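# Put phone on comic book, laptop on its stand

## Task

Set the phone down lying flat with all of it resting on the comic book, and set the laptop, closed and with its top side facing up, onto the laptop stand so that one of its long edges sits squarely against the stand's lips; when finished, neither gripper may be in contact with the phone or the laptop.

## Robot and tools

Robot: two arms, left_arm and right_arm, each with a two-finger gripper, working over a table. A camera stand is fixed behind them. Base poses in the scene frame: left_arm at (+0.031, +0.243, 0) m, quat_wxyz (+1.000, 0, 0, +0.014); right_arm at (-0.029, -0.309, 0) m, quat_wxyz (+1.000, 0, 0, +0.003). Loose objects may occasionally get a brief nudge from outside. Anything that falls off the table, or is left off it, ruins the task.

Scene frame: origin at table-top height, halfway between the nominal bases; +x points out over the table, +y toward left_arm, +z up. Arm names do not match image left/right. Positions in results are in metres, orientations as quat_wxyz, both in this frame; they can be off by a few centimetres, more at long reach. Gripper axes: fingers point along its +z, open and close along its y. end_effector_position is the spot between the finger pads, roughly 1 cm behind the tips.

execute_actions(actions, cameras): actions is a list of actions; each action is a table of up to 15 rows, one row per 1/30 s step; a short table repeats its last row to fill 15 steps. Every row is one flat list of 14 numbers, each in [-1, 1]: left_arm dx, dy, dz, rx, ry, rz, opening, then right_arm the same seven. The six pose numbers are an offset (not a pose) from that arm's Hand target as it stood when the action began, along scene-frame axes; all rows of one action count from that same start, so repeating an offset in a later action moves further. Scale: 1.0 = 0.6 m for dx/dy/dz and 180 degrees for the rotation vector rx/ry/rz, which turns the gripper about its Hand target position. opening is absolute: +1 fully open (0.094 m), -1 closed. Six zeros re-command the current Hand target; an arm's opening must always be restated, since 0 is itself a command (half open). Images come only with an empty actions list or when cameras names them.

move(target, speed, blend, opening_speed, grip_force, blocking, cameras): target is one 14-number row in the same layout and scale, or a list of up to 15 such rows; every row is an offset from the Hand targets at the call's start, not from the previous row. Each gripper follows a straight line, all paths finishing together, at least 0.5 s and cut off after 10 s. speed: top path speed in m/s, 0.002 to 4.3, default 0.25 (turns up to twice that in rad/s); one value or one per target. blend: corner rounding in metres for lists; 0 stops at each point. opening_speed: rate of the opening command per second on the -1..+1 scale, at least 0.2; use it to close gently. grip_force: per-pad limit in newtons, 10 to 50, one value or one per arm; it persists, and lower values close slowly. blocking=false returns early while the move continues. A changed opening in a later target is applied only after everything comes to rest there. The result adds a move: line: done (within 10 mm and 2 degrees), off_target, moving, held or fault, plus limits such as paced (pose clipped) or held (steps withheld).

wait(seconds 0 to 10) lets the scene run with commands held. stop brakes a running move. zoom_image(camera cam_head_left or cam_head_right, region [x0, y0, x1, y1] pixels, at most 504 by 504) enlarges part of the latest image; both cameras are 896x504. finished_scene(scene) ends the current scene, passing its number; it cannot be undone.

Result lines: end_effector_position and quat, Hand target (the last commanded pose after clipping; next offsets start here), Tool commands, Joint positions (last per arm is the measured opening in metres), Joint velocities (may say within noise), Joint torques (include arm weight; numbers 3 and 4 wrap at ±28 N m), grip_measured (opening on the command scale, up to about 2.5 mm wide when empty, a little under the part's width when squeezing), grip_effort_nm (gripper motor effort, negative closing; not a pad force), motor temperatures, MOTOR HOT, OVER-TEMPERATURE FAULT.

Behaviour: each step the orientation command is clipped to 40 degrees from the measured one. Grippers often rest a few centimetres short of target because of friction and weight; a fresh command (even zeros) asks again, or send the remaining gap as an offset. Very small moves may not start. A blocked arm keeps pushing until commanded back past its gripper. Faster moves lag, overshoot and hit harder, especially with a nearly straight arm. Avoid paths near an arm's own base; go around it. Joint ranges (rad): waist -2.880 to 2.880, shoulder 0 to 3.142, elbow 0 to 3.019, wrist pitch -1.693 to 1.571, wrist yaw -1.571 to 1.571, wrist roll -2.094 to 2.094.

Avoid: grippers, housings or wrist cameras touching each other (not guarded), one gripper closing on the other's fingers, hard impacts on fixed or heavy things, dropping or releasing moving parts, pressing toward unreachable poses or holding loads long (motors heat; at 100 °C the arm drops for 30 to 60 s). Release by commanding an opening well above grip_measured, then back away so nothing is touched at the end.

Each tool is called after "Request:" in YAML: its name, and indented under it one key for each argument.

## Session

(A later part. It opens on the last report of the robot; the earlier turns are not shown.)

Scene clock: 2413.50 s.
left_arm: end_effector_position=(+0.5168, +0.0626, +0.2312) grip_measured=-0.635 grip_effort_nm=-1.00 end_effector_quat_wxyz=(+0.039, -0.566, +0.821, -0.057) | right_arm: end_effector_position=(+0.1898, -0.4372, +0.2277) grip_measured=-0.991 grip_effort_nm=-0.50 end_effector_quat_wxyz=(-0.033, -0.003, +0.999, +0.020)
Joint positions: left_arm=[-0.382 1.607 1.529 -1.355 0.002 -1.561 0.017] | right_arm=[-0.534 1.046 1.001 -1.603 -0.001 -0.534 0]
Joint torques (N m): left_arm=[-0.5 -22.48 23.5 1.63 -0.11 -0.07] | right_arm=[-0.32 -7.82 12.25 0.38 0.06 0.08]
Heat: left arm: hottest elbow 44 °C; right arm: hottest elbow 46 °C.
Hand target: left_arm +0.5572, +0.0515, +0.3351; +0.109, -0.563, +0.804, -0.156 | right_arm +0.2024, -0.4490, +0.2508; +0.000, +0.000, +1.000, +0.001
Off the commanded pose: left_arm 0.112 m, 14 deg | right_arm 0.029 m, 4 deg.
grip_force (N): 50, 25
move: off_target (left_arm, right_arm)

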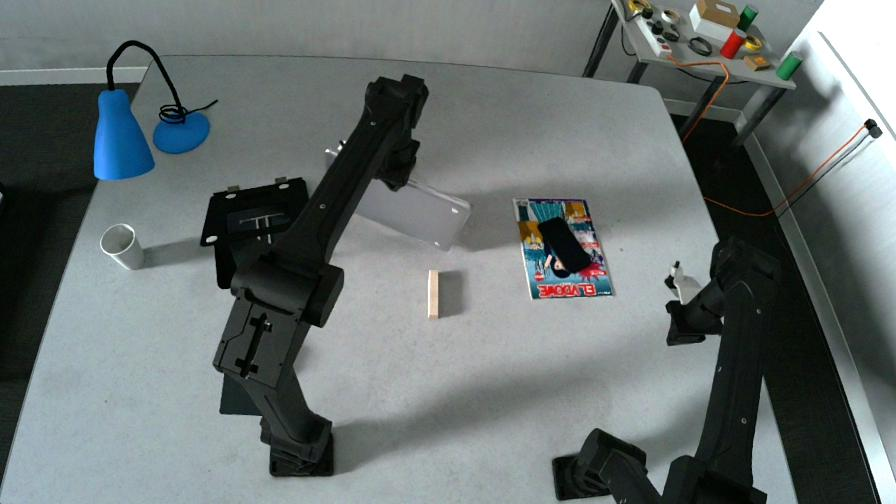

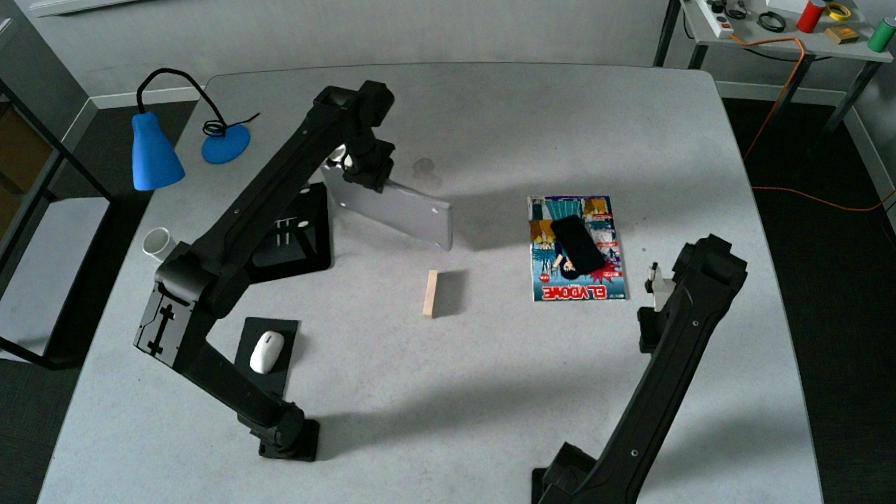

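Request:
move:
  target:
    - [0.1332, -0.0485, 0.0915, -0.0114, -0.0313, 0, -1, 0, 0, 0, 0, 0, 0, -1]
    - [0.1965, 0.2628, 0.0915, -0.00667, -0.03279, 0.09437, -1, 0, 0, 0, 0, 0, 0, -1]
    - [0.1642, 0.5865, 0.0915, -0.00166, -0.0338, 0.19094, -1, 0, 0, 0, 0, 0, 0, -1]
  speed: 0.16
  blend: [0.04, 0.04, 0]
  cameras: ["all"]

Scene clock: 2467.30 s.
left_arm: end_effector_position=(+0.6172, +0.3943, +0.2502) grip_measured=-0.635 grip_effort_nm=-1.00 end_effector_quat_wxyz=(-0.084, +0.784, -0.611, +0.065) | right_arm: end_effector_position=(+0.1898, -0.4372, +0.2277) grip_measured=-0.991 grip_effort_nm=-0.49 end_effector_quat_wxyz=(-0.033, -0.003, +0.999, +0.020)
Joint positions: left_arm=[0.225 1.793 1.813 -1.379 0.002 -1.564 0.017] | right_arm=[-0.534 1.046 1.001 -1.603 -0.001 -0.534 0]
Joint torques (N m): left_arm=[-0.97 -26.7 27.34 0.68 -0.08 -0.05] | right_arm=[-0.38 -7.82 12.25 0.36 0.05 0.08]
Heat: left arm: hottest elbow 50 °C; right arm: hottest elbow 48 °C.
Hand target: left_arm +0.6557, +0.4033, +0.3898; -0.191, +0.767, -0.595, +0.148 | right_arm +0.2024, -0.4490, +0.2508; +0.000, +0.000, +1.000, +0.001
Off the commanded pose: left_arm 0.145 m, 16 deg | right_arm 0.029 m, 4 deg.
grip_force (N): 50, 25
move: off_target (left_arm, right_arm)

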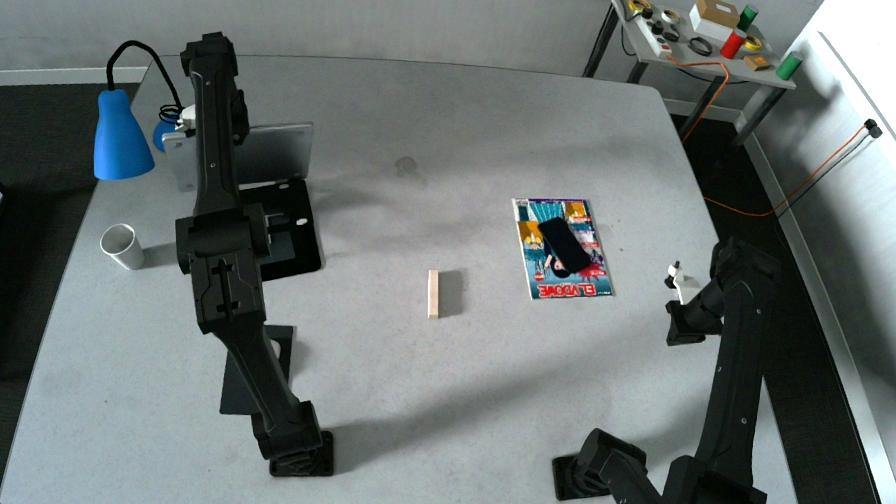

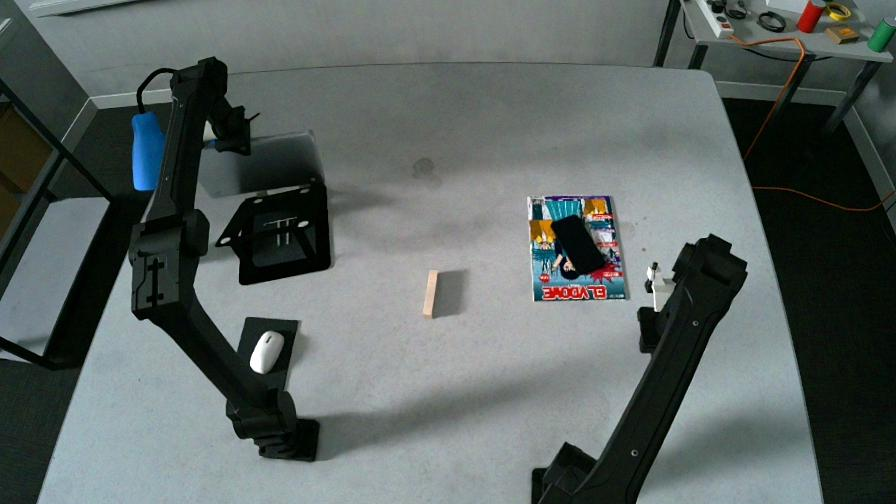

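Request:
zoom_image:
  camera: "cam_head_right"
  region: [170, 100, 390, 300]

Request:
zoom_image:
  camera: "cam_head_left"
  region: [140, 90, 350, 300]

Scaled by 2.291.

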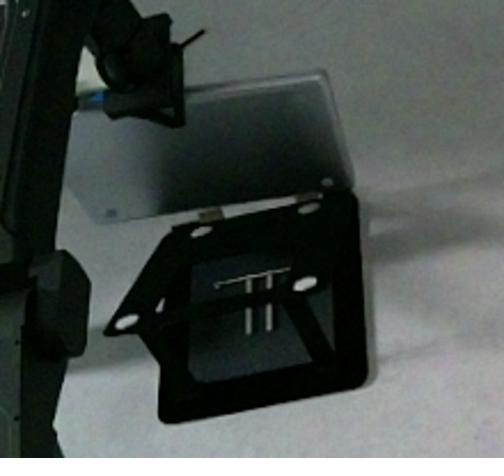

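Scaled by 2.400.

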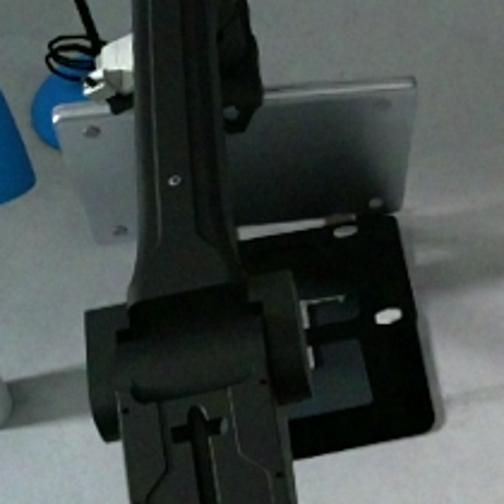

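Request:
zoom_image:
  camera: "cam_head_left"
  region: [155, 110, 325, 210]

Request:
zoom_image:
  camera: "cam_head_right"
  region: [190, 110, 340, 210]

Scaled by 2.965.

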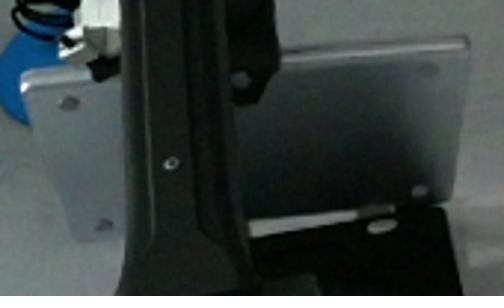

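Scaled by 3.360.

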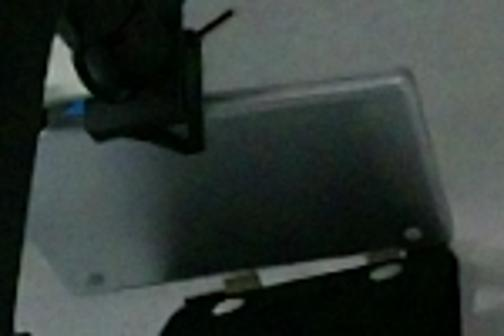

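Request:
move:
  target: [0, 0, -0.025, -0.0269, -0.0069, 0, -1, 0, 0, 0, 0, 0, 0, -1]
  speed: 0.12
  cameras: ["all"]

Request:
zoom_image:
  camera: "cam_head_left"
  region: [155, 110, 325, 210]

Request:
zoom_image:
  camera: "cam_head_right"
  region: [190, 110, 340, 210]

Scene clock: 2528.63 s.
left_arm: end_effector_position=(+0.6204, +0.3866, +0.2498) grip_measured=-0.635 grip_effort_nm=-1.01 end_effector_quat_wxyz=(-0.060, +0.789, -0.604, +0.097) | right_arm: end_effector_position=(+0.1898, -0.4372, +0.2277) grip_measured=-0.991 grip_effort_nm=-0.50 end_effector_quat_wxyz=(-0.033, -0.003, +0.999, +0.020)
Joint positions: left_arm=[0.234 1.795 1.813 -1.375 0.079 -1.58 0.017] | right_arm=[-0.534 1.046 1.001 -1.603 -0.001 -0.534 0]
Joint torques (N m): left_arm=[-0.03 -27.11 24.32 1.92 0.28 -0.1] | right_arm=[-0.38 -7.82 12.23 0.35 0.05 0.08]
Motor temperatures (°C): left_arm=[23 36 68 24 28 23 30] | right_arm=[26 35 49 25 24 23 26]
Heat: left arm: hottest elbow 68 °C; right arm: hottest elbow 49 °C.
Hand target: left_arm +0.6557, +0.4034, +0.3748; -0.165, +0.773, -0.586, +0.181 | right_arm +0.2024, -0.4490, +0.2508; +0.000, +0.000, +1.000, +0.001
Off the commanded pose: left_arm 0.131 m, 16 deg | right_arm 0.029 m, 4 deg.
grip_force (N): 50, 25
move: off_target (left_arm, right_arm)

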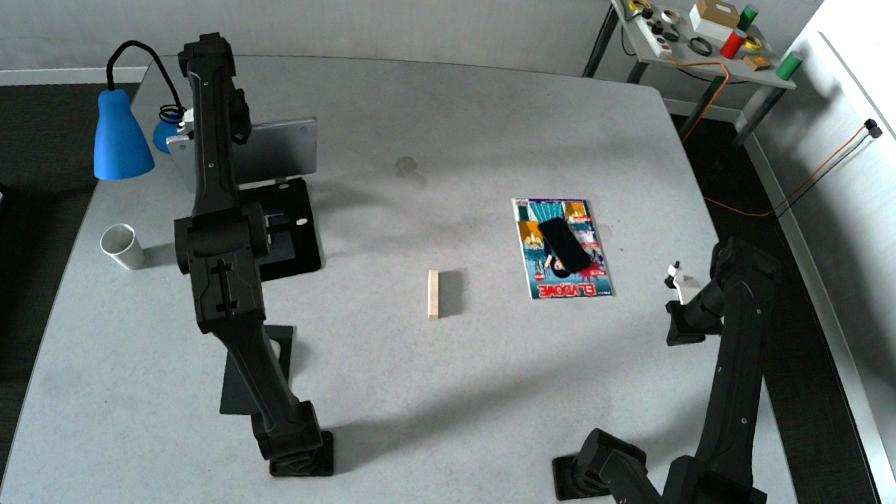

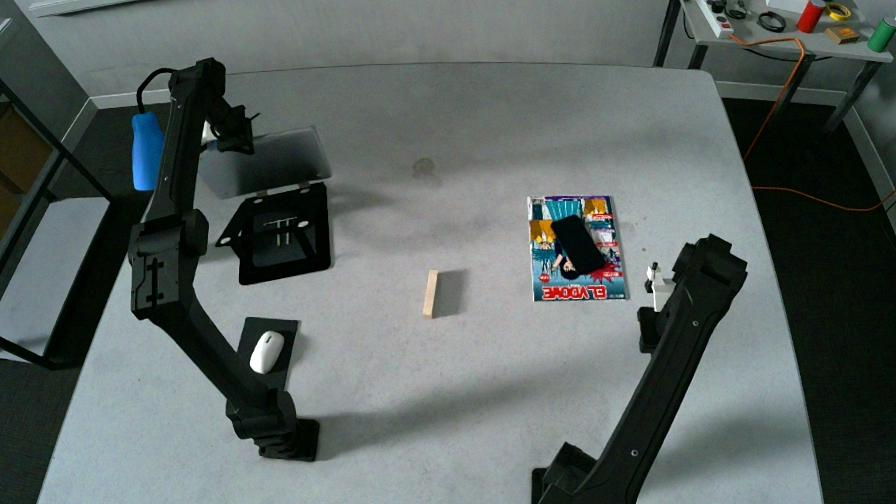

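Scaled by 2.965.

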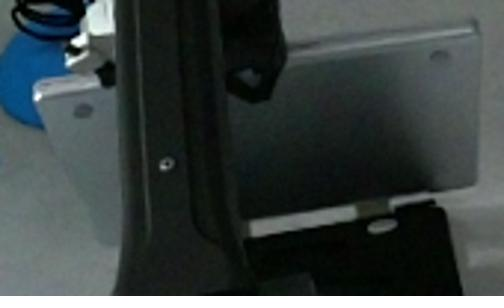

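Scaled by 3.360.

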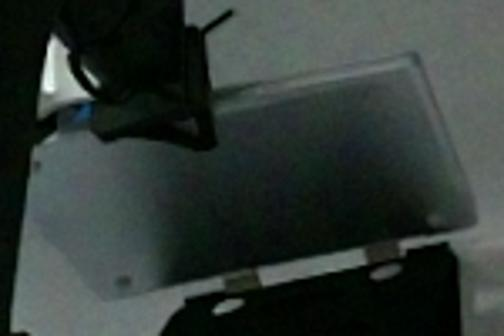

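Request:
move:
  target: [-0.01, -0.0, -0.1, 0, 0, 0, -1, 0, 0, 0, 0, 0, 0, -1]
  speed: 0.12
  cameras: ["cam_head_right"]

Scene clock: 2532.10 s.
left_arm: end_effector_position=(+0.6363, +0.3913, +0.2189) grip_measured=-0.635 grip_effort_nm=-1.00 end_effector_quat_wxyz=(-0.086, +0.785, -0.602, +0.116) | right_arm: end_effector_position=(+0.1898, -0.4372, +0.2277) grip_measured=-0.991 grip_effort_nm=-0.49 end_effector_quat_wxyz=(-0.033, -0.003, +0.999, +0.020)
Joint positions: left_arm=[0.235 1.801 1.73 -1.221 0.08 -1.58 0.017] | right_arm=[-0.534 1.046 1.001 -1.603 -0.001 -0.534 0]
Joint torques (N m): left_arm=[0.38 -28.81 15.65 2.5 0.27 -0.04] | right_arm=[-0.44 -7.77 12.25 0.36 0.06 0.08]
Motor temperatures (°C): left_arm=[23 36 67 24 28 23 30] | right_arm=[26 35 49 25 24 23 26]
Heat: left arm: hottest elbow 67 °C; right arm: hottest elbow 49 °C.
Hand target: left_arm +0.6497, +0.4034, +0.3150; -0.165, +0.773, -0.586, +0.181 | right_arm +0.2024, -0.4490, +0.2508; +0.000, +0.000, +1.000, +0.001
Off the commanded pose: left_arm 0.098 m, 12 deg | right_arm 0.029 m, 4 deg.
grip_force (N): 50, 25
move: off_target (left_arm, right_arm)
Images, in order (width x height): cam_head_right 896x504.

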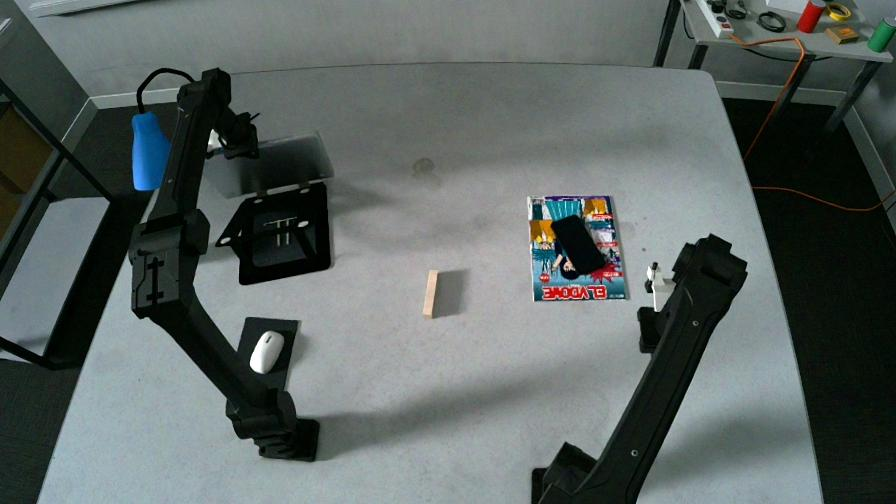

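Request:
zoom_image:
  camera: "cam_head_right"
  region: [190, 110, 340, 210]

Scaled by 3.360.

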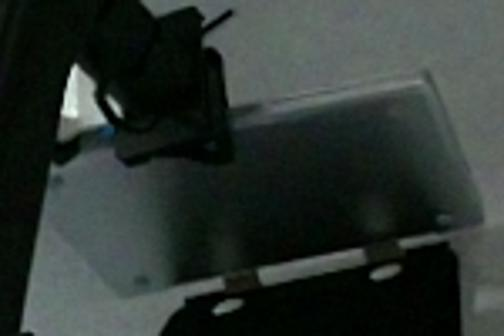

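Request:
move:
  target: [-0.06, -0.0155, -0.04, 0, 0, 0, -1, 0, 0, 0, 0, 0, 0, -1]
  speed: 0.1

Request:
zoom_image:
  camera: "cam_head_right"
  region: [190, 110, 340, 210]

Scene clock: 2542.73 s.
left_arm: end_effector_position=(+0.6160, +0.3883, +0.2072) grip_measured=-0.635 grip_effort_nm=-1.00 end_effector_quat_wxyz=(-0.104, +0.786, -0.594, +0.135) | right_arm: end_effector_position=(+0.1898, -0.4372, +0.2277) grip_measured=-0.991 grip_effort_nm=-0.49 end_effector_quat_wxyz=(-0.033, -0.003, +0.999, +0.020)
Joint positions: left_arm=[0.241 1.717 1.575 -1.096 0.086 -1.593 0.017] | right_arm=[-0.534 1.046 1.001 -1.603 -0.001 -0.534 0]
Joint torques (N m): left_arm=[-0.97 -27.69 13.33 1.31 0.07 0.04] | right_arm=[-0.44 -7.77 12.25 0.35 0.06 0.08]
Motor temperatures (°C): left_arm=[23 34 62 24 28 23 30] | right_arm=[26 35 49 25 24 23 26]
Heat: left arm: hottest elbow 62 °C; right arm: hottest elbow 49 °C.
Hand target: left_arm +0.6137, +0.3942, +0.2911; -0.165, +0.773, -0.586, +0.182 | right_arm +0.2024, -0.4490, +0.2508; +0.000, +0.000, +1.000, +0.001
Off the commanded pose: left_arm 0.084 m, 9 deg | right_arm 0.029 m, 4 deg.
grip_force (N): 50, 25
move: off_target (left_arm, right_arm)

Scaled by 3.360.
This view is cut from an older image: the scene may have changed since it was taken.

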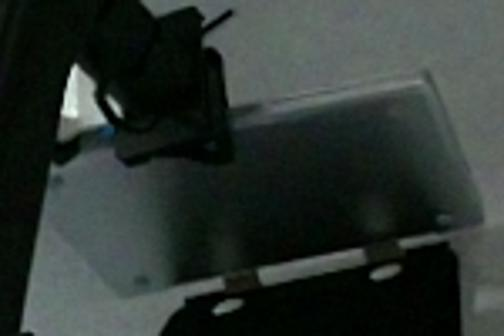

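Request:
wait:
  seconds: 0.1
  cameras: ["all"]

Request:
zoom_image:
  camera: "cam_head_right"
  region: [190, 110, 340, 210]

Request:
zoom_image:
  camera: "cam_head_left"
  region: [155, 110, 325, 210]

Scene clock: 2547.20 s.
left_arm: end_effector_position=(+0.6160, +0.3883, +0.2072) grip_measured=-0.635 grip_effort_nm=-1.01 end_effector_quat_wxyz=(-0.104, +0.786, -0.594, +0.135) | right_arm: end_effector_position=(+0.1898, -0.4372, +0.2277) grip_measured=-0.991 grip_effort_nm=-0.49 end_effector_quat_wxyz=(-0.033, -0.003, +0.999, +0.020)
Joint positions: left_arm=[0.241 1.717 1.575 -1.096 0.086 -1.593 0.017] | right_arm=[-0.534 1.046 1.001 -1.603 -0.001 -0.534 0]
Joint torques (N m): left_arm=[-0.56 -28.16 13.29 1.07 0.09 0.13] | right_arm=[-0.44 -7.94 12.27 0.36 0.06 0.08]
Motor temperatures (°C): left_arm=[23 34 60 24 28 23 30] | right_arm=[26 35 49 25 24 23 26]
Heat: left arm: hottest elbow 60 °C; right arm: hottest elbow 49 °C.
Hand target: left_arm +0.6137, +0.3942, +0.2911; -0.165, +0.773, -0.586, +0.182 | right_arm +0.2024, -0.4490, +0.2508; +0.000, +0.000, +1.000, +0.001
Tool commands: left_gripper/opening=-1.0 right_gripper/opening=-1.0
Off the commanded pose: left_arm 0.084 m, 9 deg | right_arm 0.029 m, 4 deg.
grip_force (N): 50, 25
wait: 0.10 s; at rest from the start

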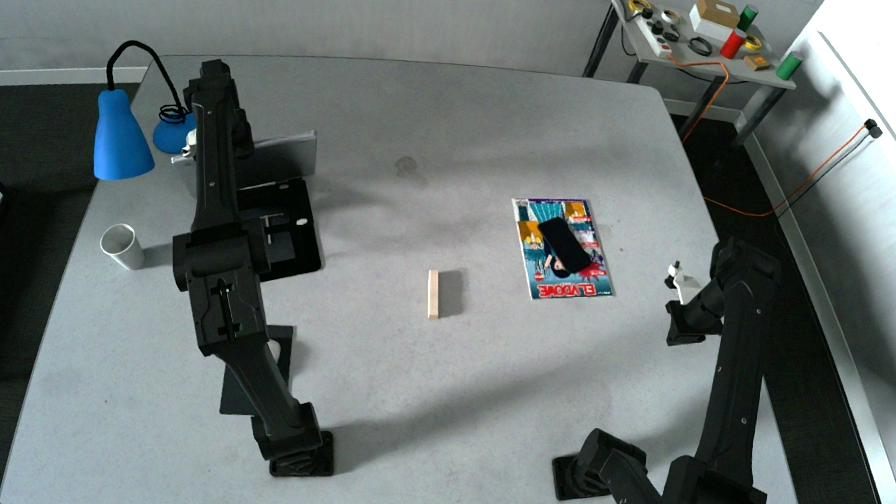

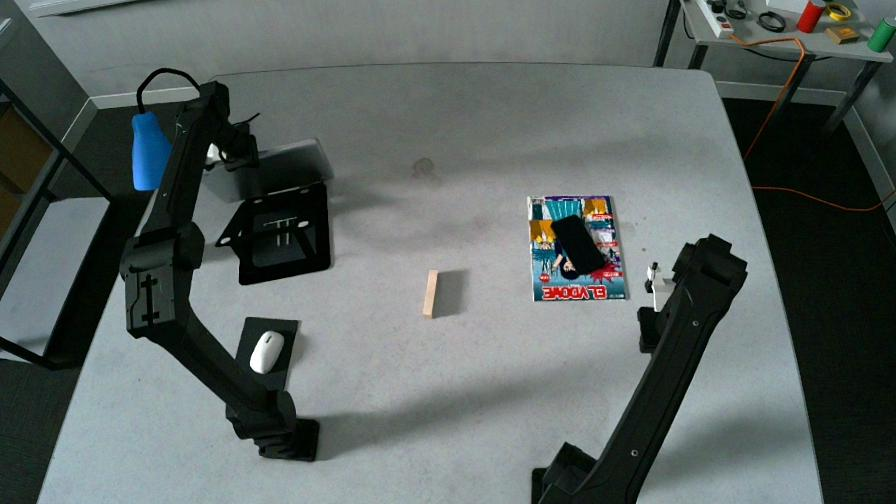

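Scaled by 3.360.

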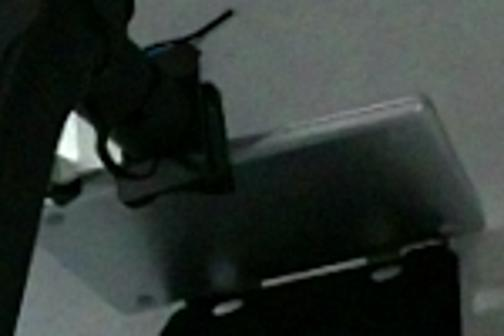

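Scaled by 2.965.

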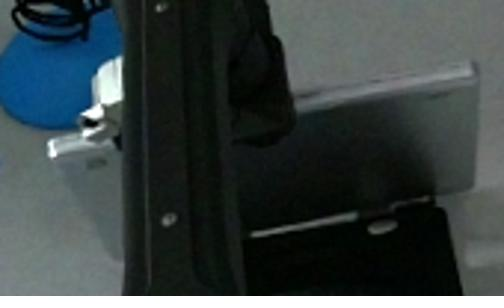

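Request:
move:
  target: [-0.045, -0.0116, 0, 0, 0, 0, -1, 0, 0, 0, 0, 0, 0, -1]
  speed: 0.1
  cameras: ["all"]

Request:
zoom_image:
  camera: "cam_head_right"
  region: [190, 110, 340, 210]

Scene clock: 2553.57 s.
left_arm: end_effector_position=(+0.5916, +0.3821, +0.2095) grip_measured=-0.635 grip_effort_nm=-1.00 end_effector_quat_wxyz=(-0.108, +0.787, -0.592, +0.138) | right_arm: end_effector_position=(+0.1898, -0.4372, +0.2277) grip_measured=-0.991 grip_effort_nm=-0.49 end_effector_quat_wxyz=(-0.033, -0.003, +0.999, +0.020)
Joint positions: left_arm=[0.241 1.645 1.486 -1.07 0.086 -1.596 0.017] | right_arm=[-0.534 1.046 1.001 -1.603 -0.001 -0.534 0]
Joint torques (N m): left_arm=[-0.56 -26.17 13.5 0.96 0.1 0.15] | right_arm=[-0.32 -7.82 12.25 0.38 0.06 0.08]
Motor temperatures (°C): left_arm=[23 34 57 24 28 23 30] | right_arm=[26 35 49 25 24 23 26]
Heat: left arm: hottest elbow 57 °C; right arm: hottest elbow 49 °C.
Hand target: left_arm +0.5867, +0.3872, +0.2909; -0.165, +0.773, -0.586, +0.181 | right_arm +0.2024, -0.4490, +0.2508; +0.000, +0.000, +1.000, +0.001
Off the commanded pose: left_arm 0.082 m, 8 deg | right_arm 0.029 m, 4 deg.
grip_force (N): 50, 25
move: off_target (left_arm, right_arm)

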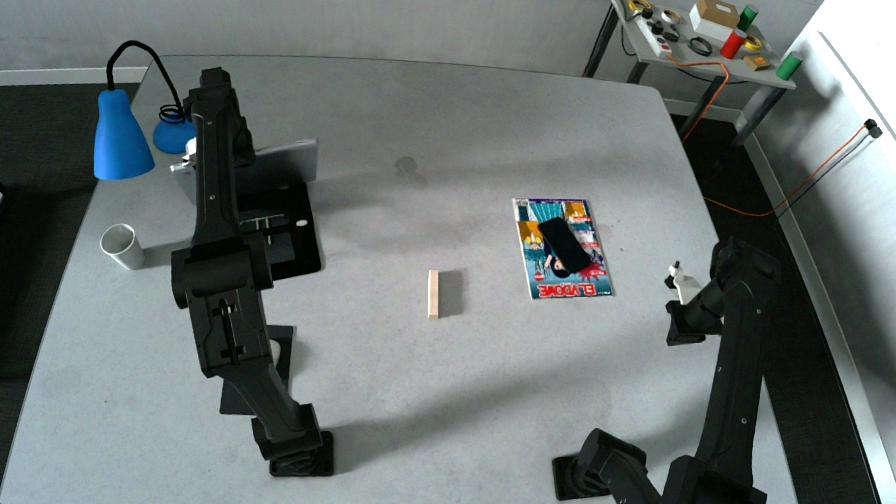

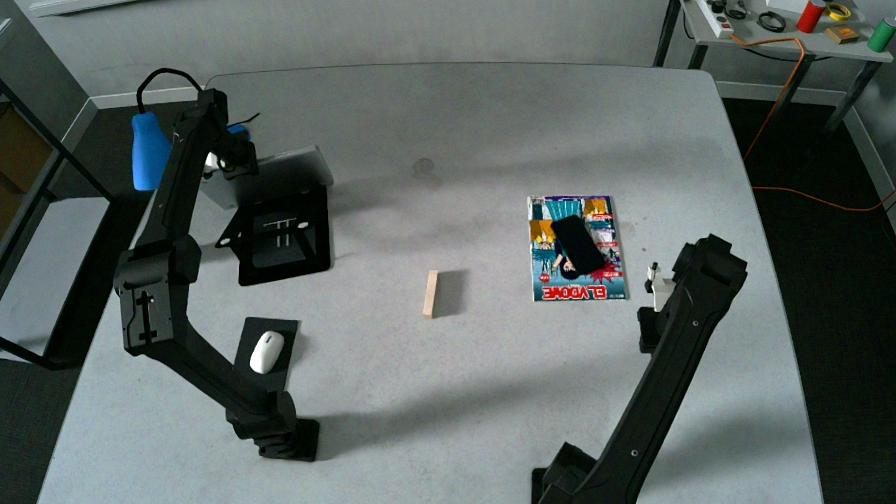

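Scaled by 3.360.

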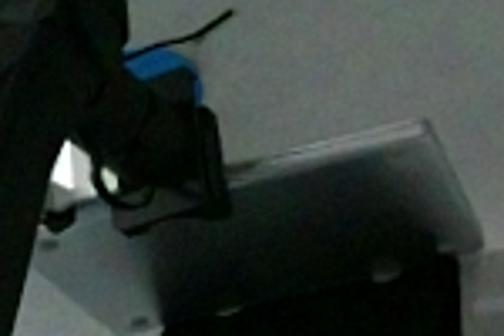

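Request:
move:
  target: [0, 0, -0.06, 0, 0, 0, -1, 0, 0, 0, 0, 0, 0, -1]
  speed: 0.06
  cameras: ["all"]

Request:
zoom_image:
  camera: "cam_head_right"
  region: [190, 110, 340, 210]

Scene clock: 2563.97 s.
left_arm: end_effector_position=(+0.5868, +0.3809, +0.2041) grip_measured=-0.635 grip_effort_nm=-1.01 end_effector_quat_wxyz=(-0.123, +0.783, -0.591, +0.150) | right_arm: end_effector_position=(+0.1898, -0.4372, +0.2277) grip_measured=-0.991 grip_effort_nm=-0.50 end_effector_quat_wxyz=(-0.033, -0.003, +0.999, +0.020)
Joint positions: left_arm=[0.242 1.614 1.424 -1.001 0.086 -1.596 0.017] | right_arm=[-0.534 1.046 1.001 -1.603 -0.001 -0.534 0]
Joint torques (N m): left_arm=[-0.56 -22.65 12.12 1.42 0.12 0.12] | right_arm=[-0.32 -7.82 12.23 0.34 0.06 0.08]
Motor temperatures (°C): left_arm=[23 35 55 24 28 23 30] | right_arm=[26 35 49 25 24 23 26]
Heat: left arm: hottest elbow 55 °C; right arm: hottest elbow 49 °C.
Hand target: left_arm +0.5867, +0.3870, +0.2550; -0.165, +0.773, -0.586, +0.181 | right_arm +0.2024, -0.4490, +0.2508; +0.000, +0.000, +1.000, +0.001
Off the commanded pose: left_arm 0.051 m, 6 deg | right_arm 0.029 m, 4 deg.
grip_force (N): 50, 25
move: off_target (left_arm, right_arm)

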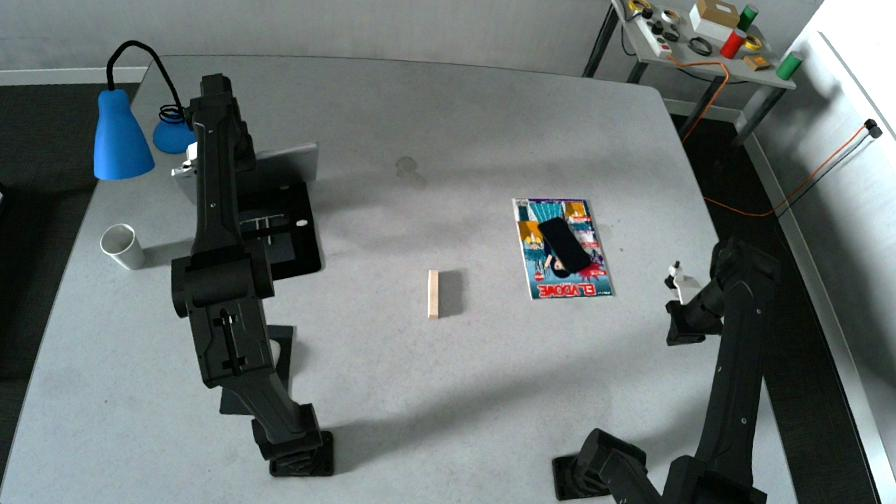

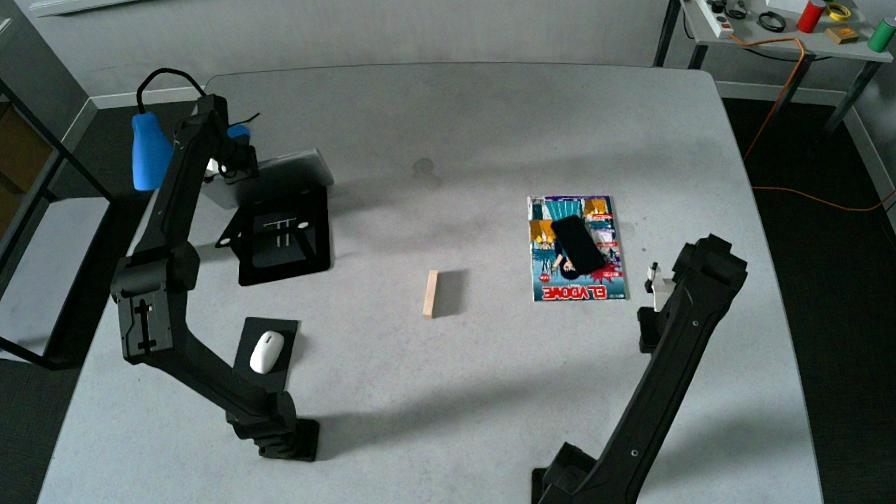

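Scaled by 3.360.

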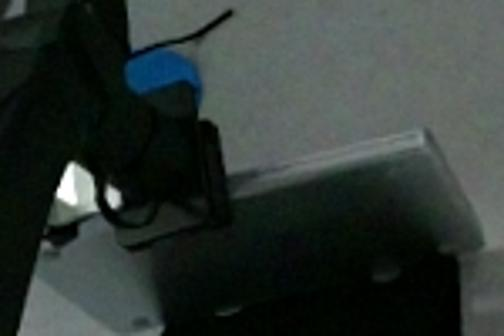

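Request:
move:
  target: [-0.0517, -0.0133, -0.0417, 0.0166, -0.0646, 0, -1, 0, 0, 0, 0, 0, 0, -1]
  speed: 0.08
  cameras: ["all"]

Request:
zoom_image:
  camera: "cam_head_right"
  region: [190, 110, 340, 210]

Scene clock: 2571.30 s.
left_arm: end_effector_position=(+0.5532, +0.3719, +0.1856) grip_measured=-0.635 grip_effort_nm=-1.01 end_effector_quat_wxyz=(-0.205, +0.758, -0.581, +0.213) | right_arm: end_effector_position=(+0.1898, -0.4372, +0.2277) grip_measured=-0.991 grip_effort_nm=-0.50 end_effector_quat_wxyz=(-0.033, -0.003, +0.999, +0.020)
Joint positions: left_arm=[0.244 1.436 1.105 -0.645 0.091 -1.588 0.017] | right_arm=[-0.534 1.046 1.001 -1.603 -0.001 -0.534 0]
Joint torques (N m): left_arm=[-0.85 -18.9 11.86 2.13 0.29 0.08] | right_arm=[-0.44 -7.82 12.26 0.35 0.06 0.08]
Heat: left arm: hottest elbow 53 °C; right arm: hottest elbow 49 °C.
Hand target: left_arm +0.5557, +0.3791, +0.2299; -0.243, +0.746, -0.571, +0.244 | right_arm +0.2024, -0.4490, +0.2508; +0.000, +0.000, +1.000, +0.001
Off the commanded pose: left_arm 0.045 m, 6 deg | right_arm 0.029 m, 4 deg.
grip_force (N): 50, 25
move: off_target (left_arm, right_arm)

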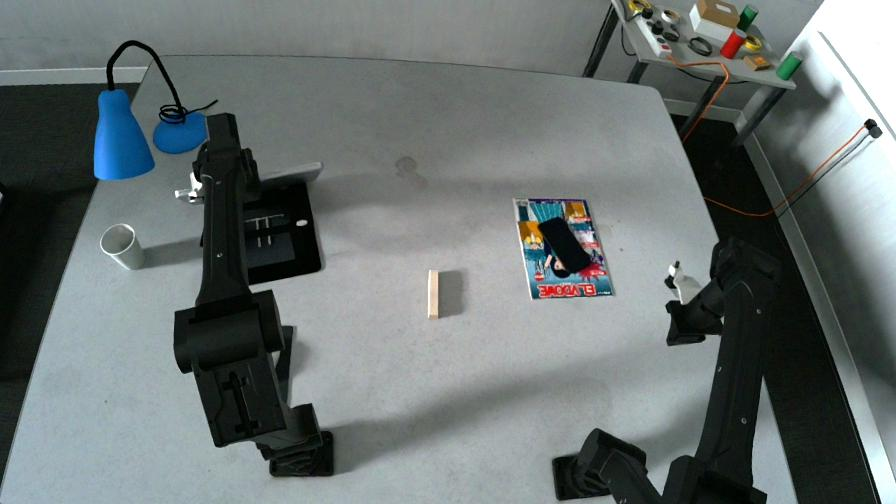

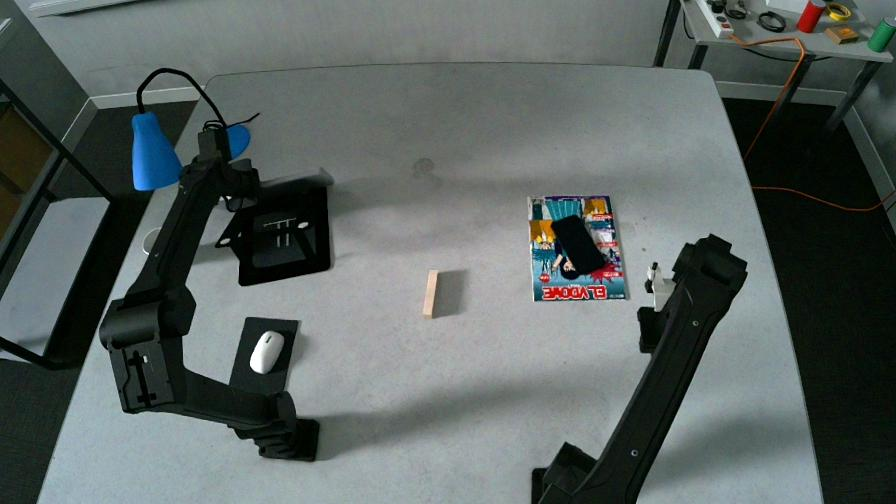

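Scaled by 3.360.

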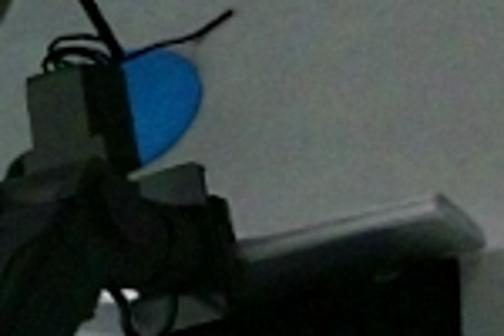

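Request:
zoom_image:
  camera: "cam_head_left"
  region: [180, 130, 340, 240]

Request:
zoom_image:
  camera: "cam_head_right"
  region: [240, 140, 350, 220]

Scaled by 3.150.

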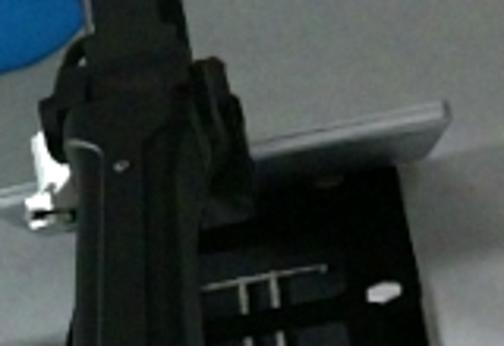

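Scaled by 4.582.

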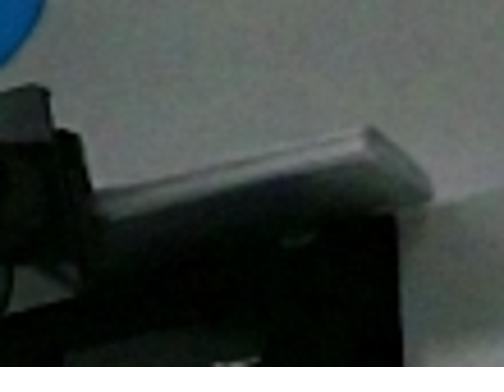

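Request:
move:
  target: [-0.042, -0.0108, -0.0533, 0.01934, -0.07533, 0, -1, 0, 0, 0, 0, 0, 0, -1]
  speed: 0.08
  cameras: ["all"]

Request:
zoom_image:
  camera: "cam_head_left"
  region: [180, 130, 340, 240]

Request:
zoom_image:
  camera: "cam_head_right"
  region: [200, 140, 350, 240]

Scene clock: 2583.07 s.
left_arm: end_effector_position=(+0.5235, +0.3642, +0.1562) grip_measured=-0.635 grip_effort_nm=-1.01 end_effector_quat_wxyz=(-0.293, +0.719, -0.564, +0.282) | right_arm: end_effector_position=(+0.1898, -0.4372, +0.2277) grip_measured=-0.991 grip_effort_nm=-0.49 end_effector_quat_wxyz=(-0.033, -0.003, +0.999, +0.020)
Joint positions: left_arm=[0.249 1.321 0.795 -0.212 0.102 -1.579 0.017] | right_arm=[-0.534 1.046 1.001 -1.603 -0.001 -0.534 0]
Joint torques (N m): left_arm=[-0.56 -16.15 11.63 2.89 0.28 0] | right_arm=[-0.38 -7.82 12.25 0.36 0.06 0.08]
Motor temperatures (°C): left_arm=[23 33 50 24 28 23 30] | right_arm=[26 35 50 25 24 23 26]
Heat: left arm: hottest elbow 50 °C; right arm: hottest elbow 50 °C.
Hand target: left_arm +0.5306, +0.3726, +0.1980; -0.331, +0.704, -0.545, +0.312 | right_arm +0.2024, -0.4490, +0.2508; +0.000, +0.000, +1.000, +0.001
Off the commanded pose: left_arm 0.043 m, 6 deg | right_arm 0.029 m, 4 deg.
grip_force (N): 50, 25
move: off_target (left_arm, right_arm)

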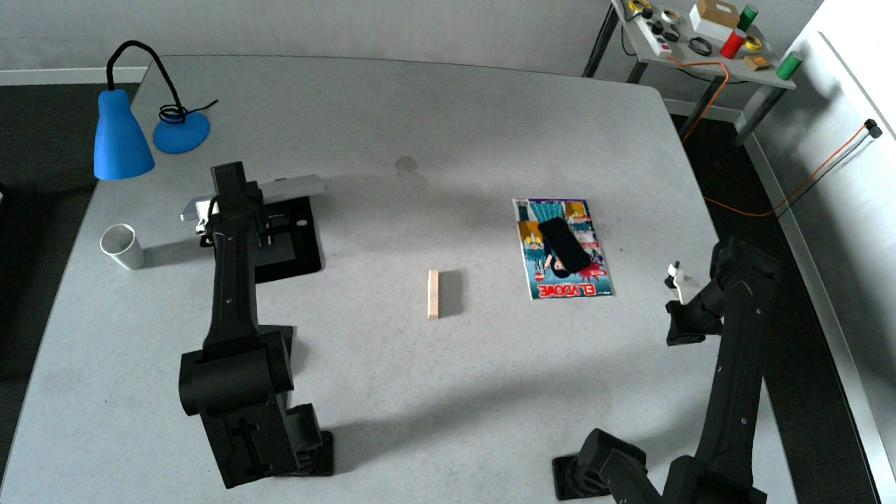

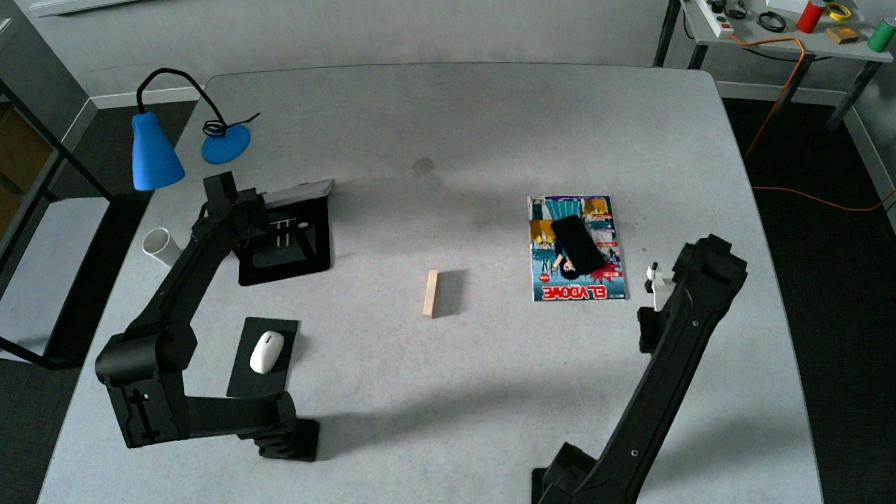

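Scaled by 3.150.

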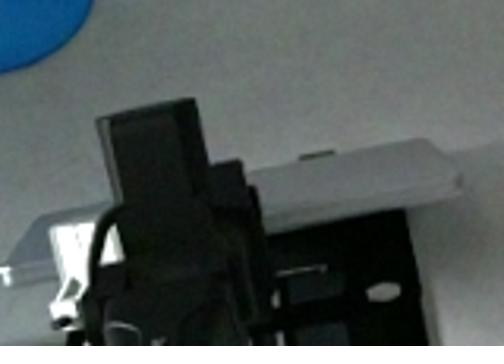

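Scaled by 3.360.

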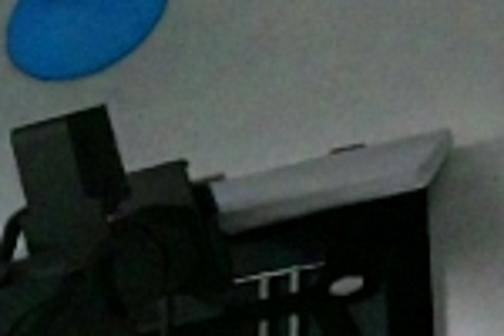

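Request:
move:
  target: [-0.0291, -0.0075, -0.05, 0.0138, -0.0538, 0, -1, 0, 0, 0, 0, 0, 0, -1]
  speed: 0.07
  cameras: ["all"]

Request:
zoom_image:
  camera: "cam_head_left"
  region: [180, 130, 340, 240]

Request:
zoom_image:
  camera: "cam_head_right"
  region: [200, 140, 350, 240]

Scene clock: 2591.00 s.
left_arm: end_effector_position=(+0.5129, +0.3626, +0.1465) grip_measured=-0.635 grip_effort_nm=-1.01 end_effector_quat_wxyz=(-0.360, +0.688, -0.529, +0.343) | right_arm: end_effector_position=(+0.1898, -0.4372, +0.2277) grip_measured=-0.991 grip_effort_nm=-0.49 end_effector_quat_wxyz=(-0.033, -0.003, +0.999, +0.020)
Joint positions: left_arm=[0.255 1.305 0.621 0.149 0.111 -1.612 0.017] | right_arm=[-0.534 1.046 1.001 -1.603 -0.001 -0.534 0]
Joint torques (N m): left_arm=[-0.85 -12.45 8.58 3.63 0.15 0.35] | right_arm=[-0.38 -7.77 12.23 0.35 0.06 0.09]
Heat: left arm: hottest elbow 49 °C; right arm: hottest elbow 50 °C.
Hand target: left_arm +0.5131, +0.3681, +0.1681; -0.391, +0.668, -0.522, +0.359 | right_arm +0.2024, -0.4490, +0.2508; +0.000, +0.000, +1.000, +0.001
Off the commanded pose: left_arm 0.022 m, 5 deg | right_arm 0.029 m, 4 deg.
grip_force (N): 50, 25
move: off_target (left_arm, right_arm)

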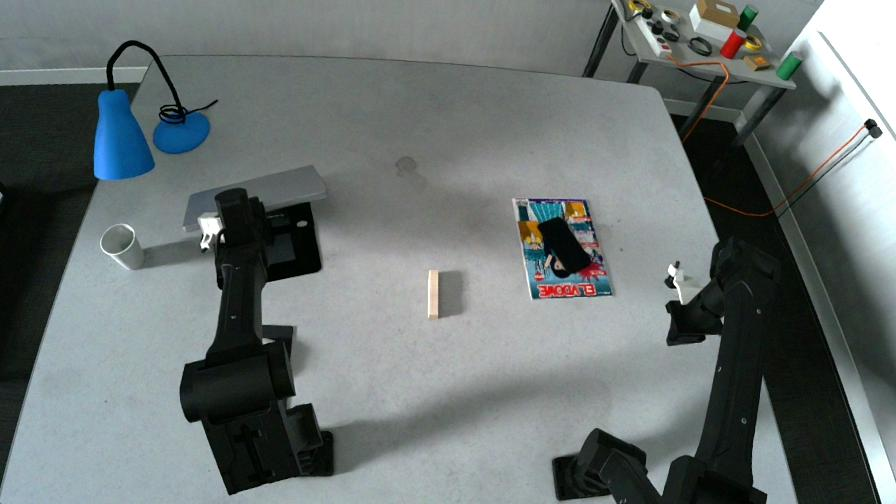

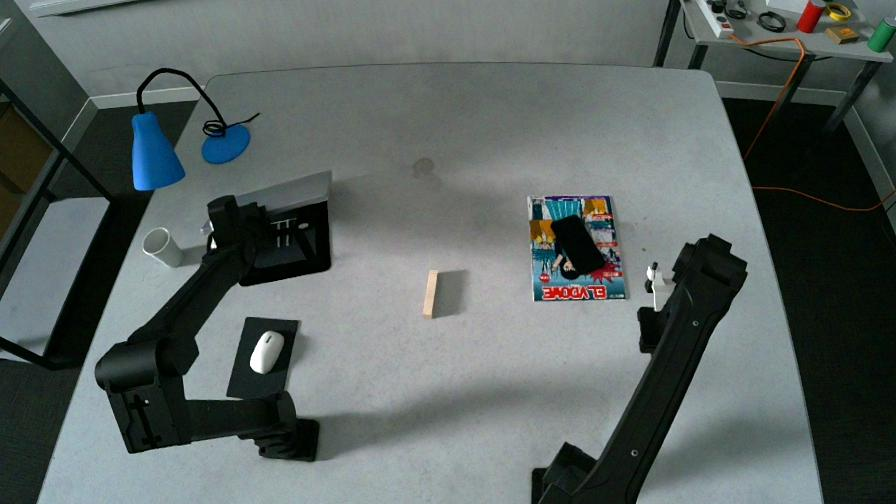

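Scaled by 3.150.

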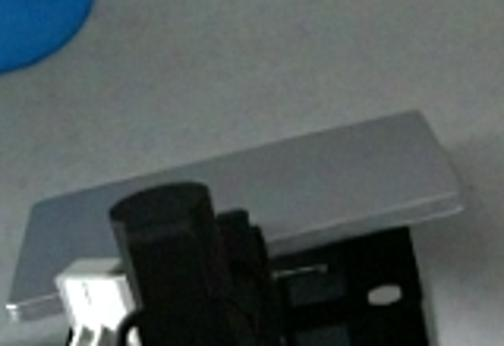

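Scaled by 3.360.

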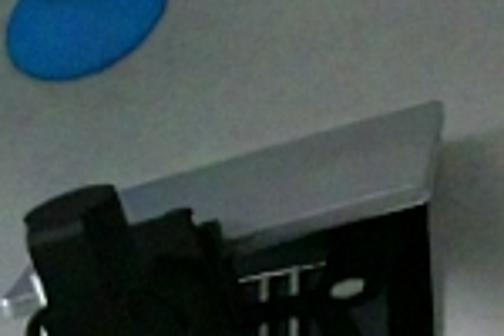

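Request:
move:
  target: [-0.005, -0.0013, -0.05, 0.0204, 0.0052, 0, -1, 0, 0, 0, 0, 0, 0, -1]
  speed: 0.06
  cameras: ["all"]

Request:
zoom_image:
  camera: "cam_head_left"
  region: [180, 130, 340, 240]

Request:
zoom_image:
  camera: "cam_head_right"
  region: [200, 140, 350, 240]

Scene clock: 2625.93 s.
left_arm: end_effector_position=(+0.5146, +0.3678, +0.1494) grip_measured=-0.635 grip_effort_nm=-1.00 end_effector_quat_wxyz=(-0.394, +0.673, -0.519, +0.349) | right_arm: end_effector_position=(+0.1898, -0.4372, +0.2277) grip_measured=-0.991 grip_effort_nm=-0.50 end_effector_quat_wxyz=(-0.033, -0.003, +0.999, +0.020)
Joint positions: left_arm=[0.254 1.318 0.591 0.262 0.084 -1.596 0.017] | right_arm=[-0.534 1.046 1.001 -1.603 -0.001 -0.534 0]
Joint torques (N m): left_arm=[-1.67 -8.64 6.98 3.29 -0.33 0.62] | right_arm=[-0.26 -7.82 12.26 0.38 0.06 0.08]
Motor temperatures (°C): left_arm=[23 30 42 24 28 24 31] | right_arm=[26 35 50 25 24 23 26]
Heat: left arm: hottest elbow 42 °C; right arm: hottest elbow 50 °C.
Hand target: left_arm +0.5100, +0.3674, +0.1381; -0.408, +0.658, -0.536, +0.336 | right_arm +0.2024, -0.4490, +0.2508; +0.000, +0.000, +1.000, +0.001
Off the commanded pose: left_arm 0.012 m, 3 deg | right_arm 0.029 m, 4 deg.
grip_force (N): 50, 25
move: off_target (left_arm, right_arm)

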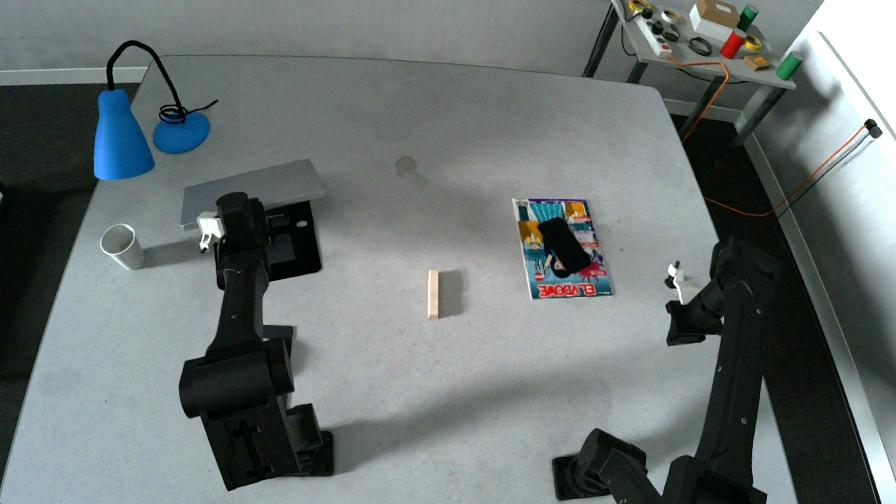

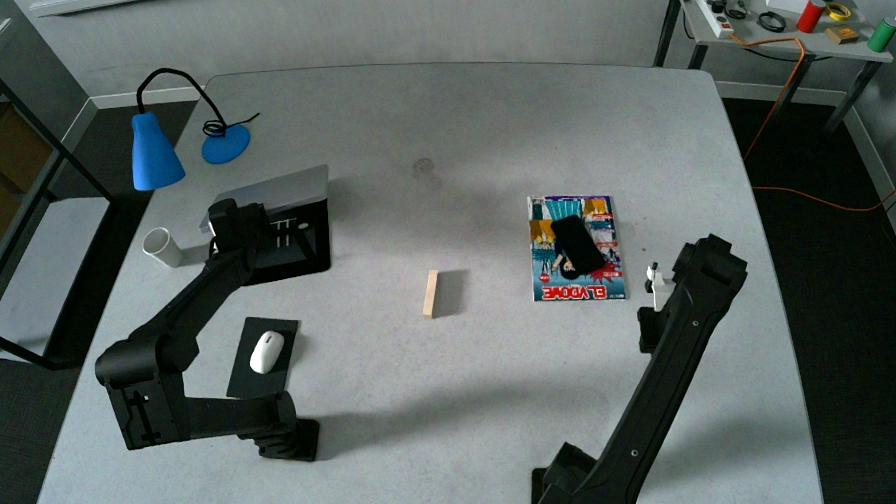

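Scaled by 3.150.

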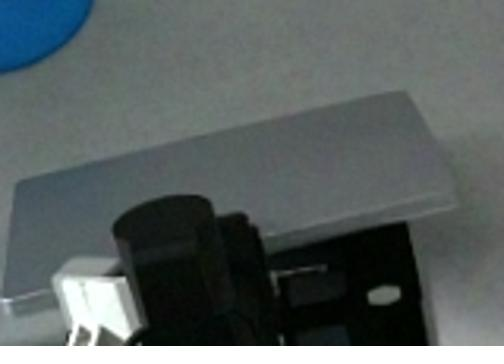

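Scaled by 3.360.

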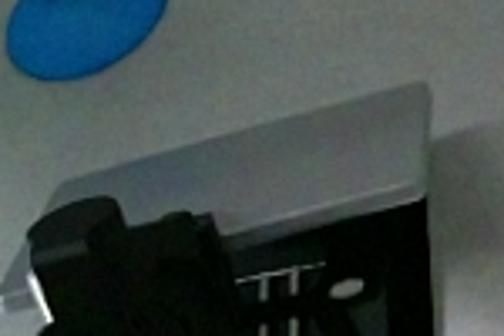

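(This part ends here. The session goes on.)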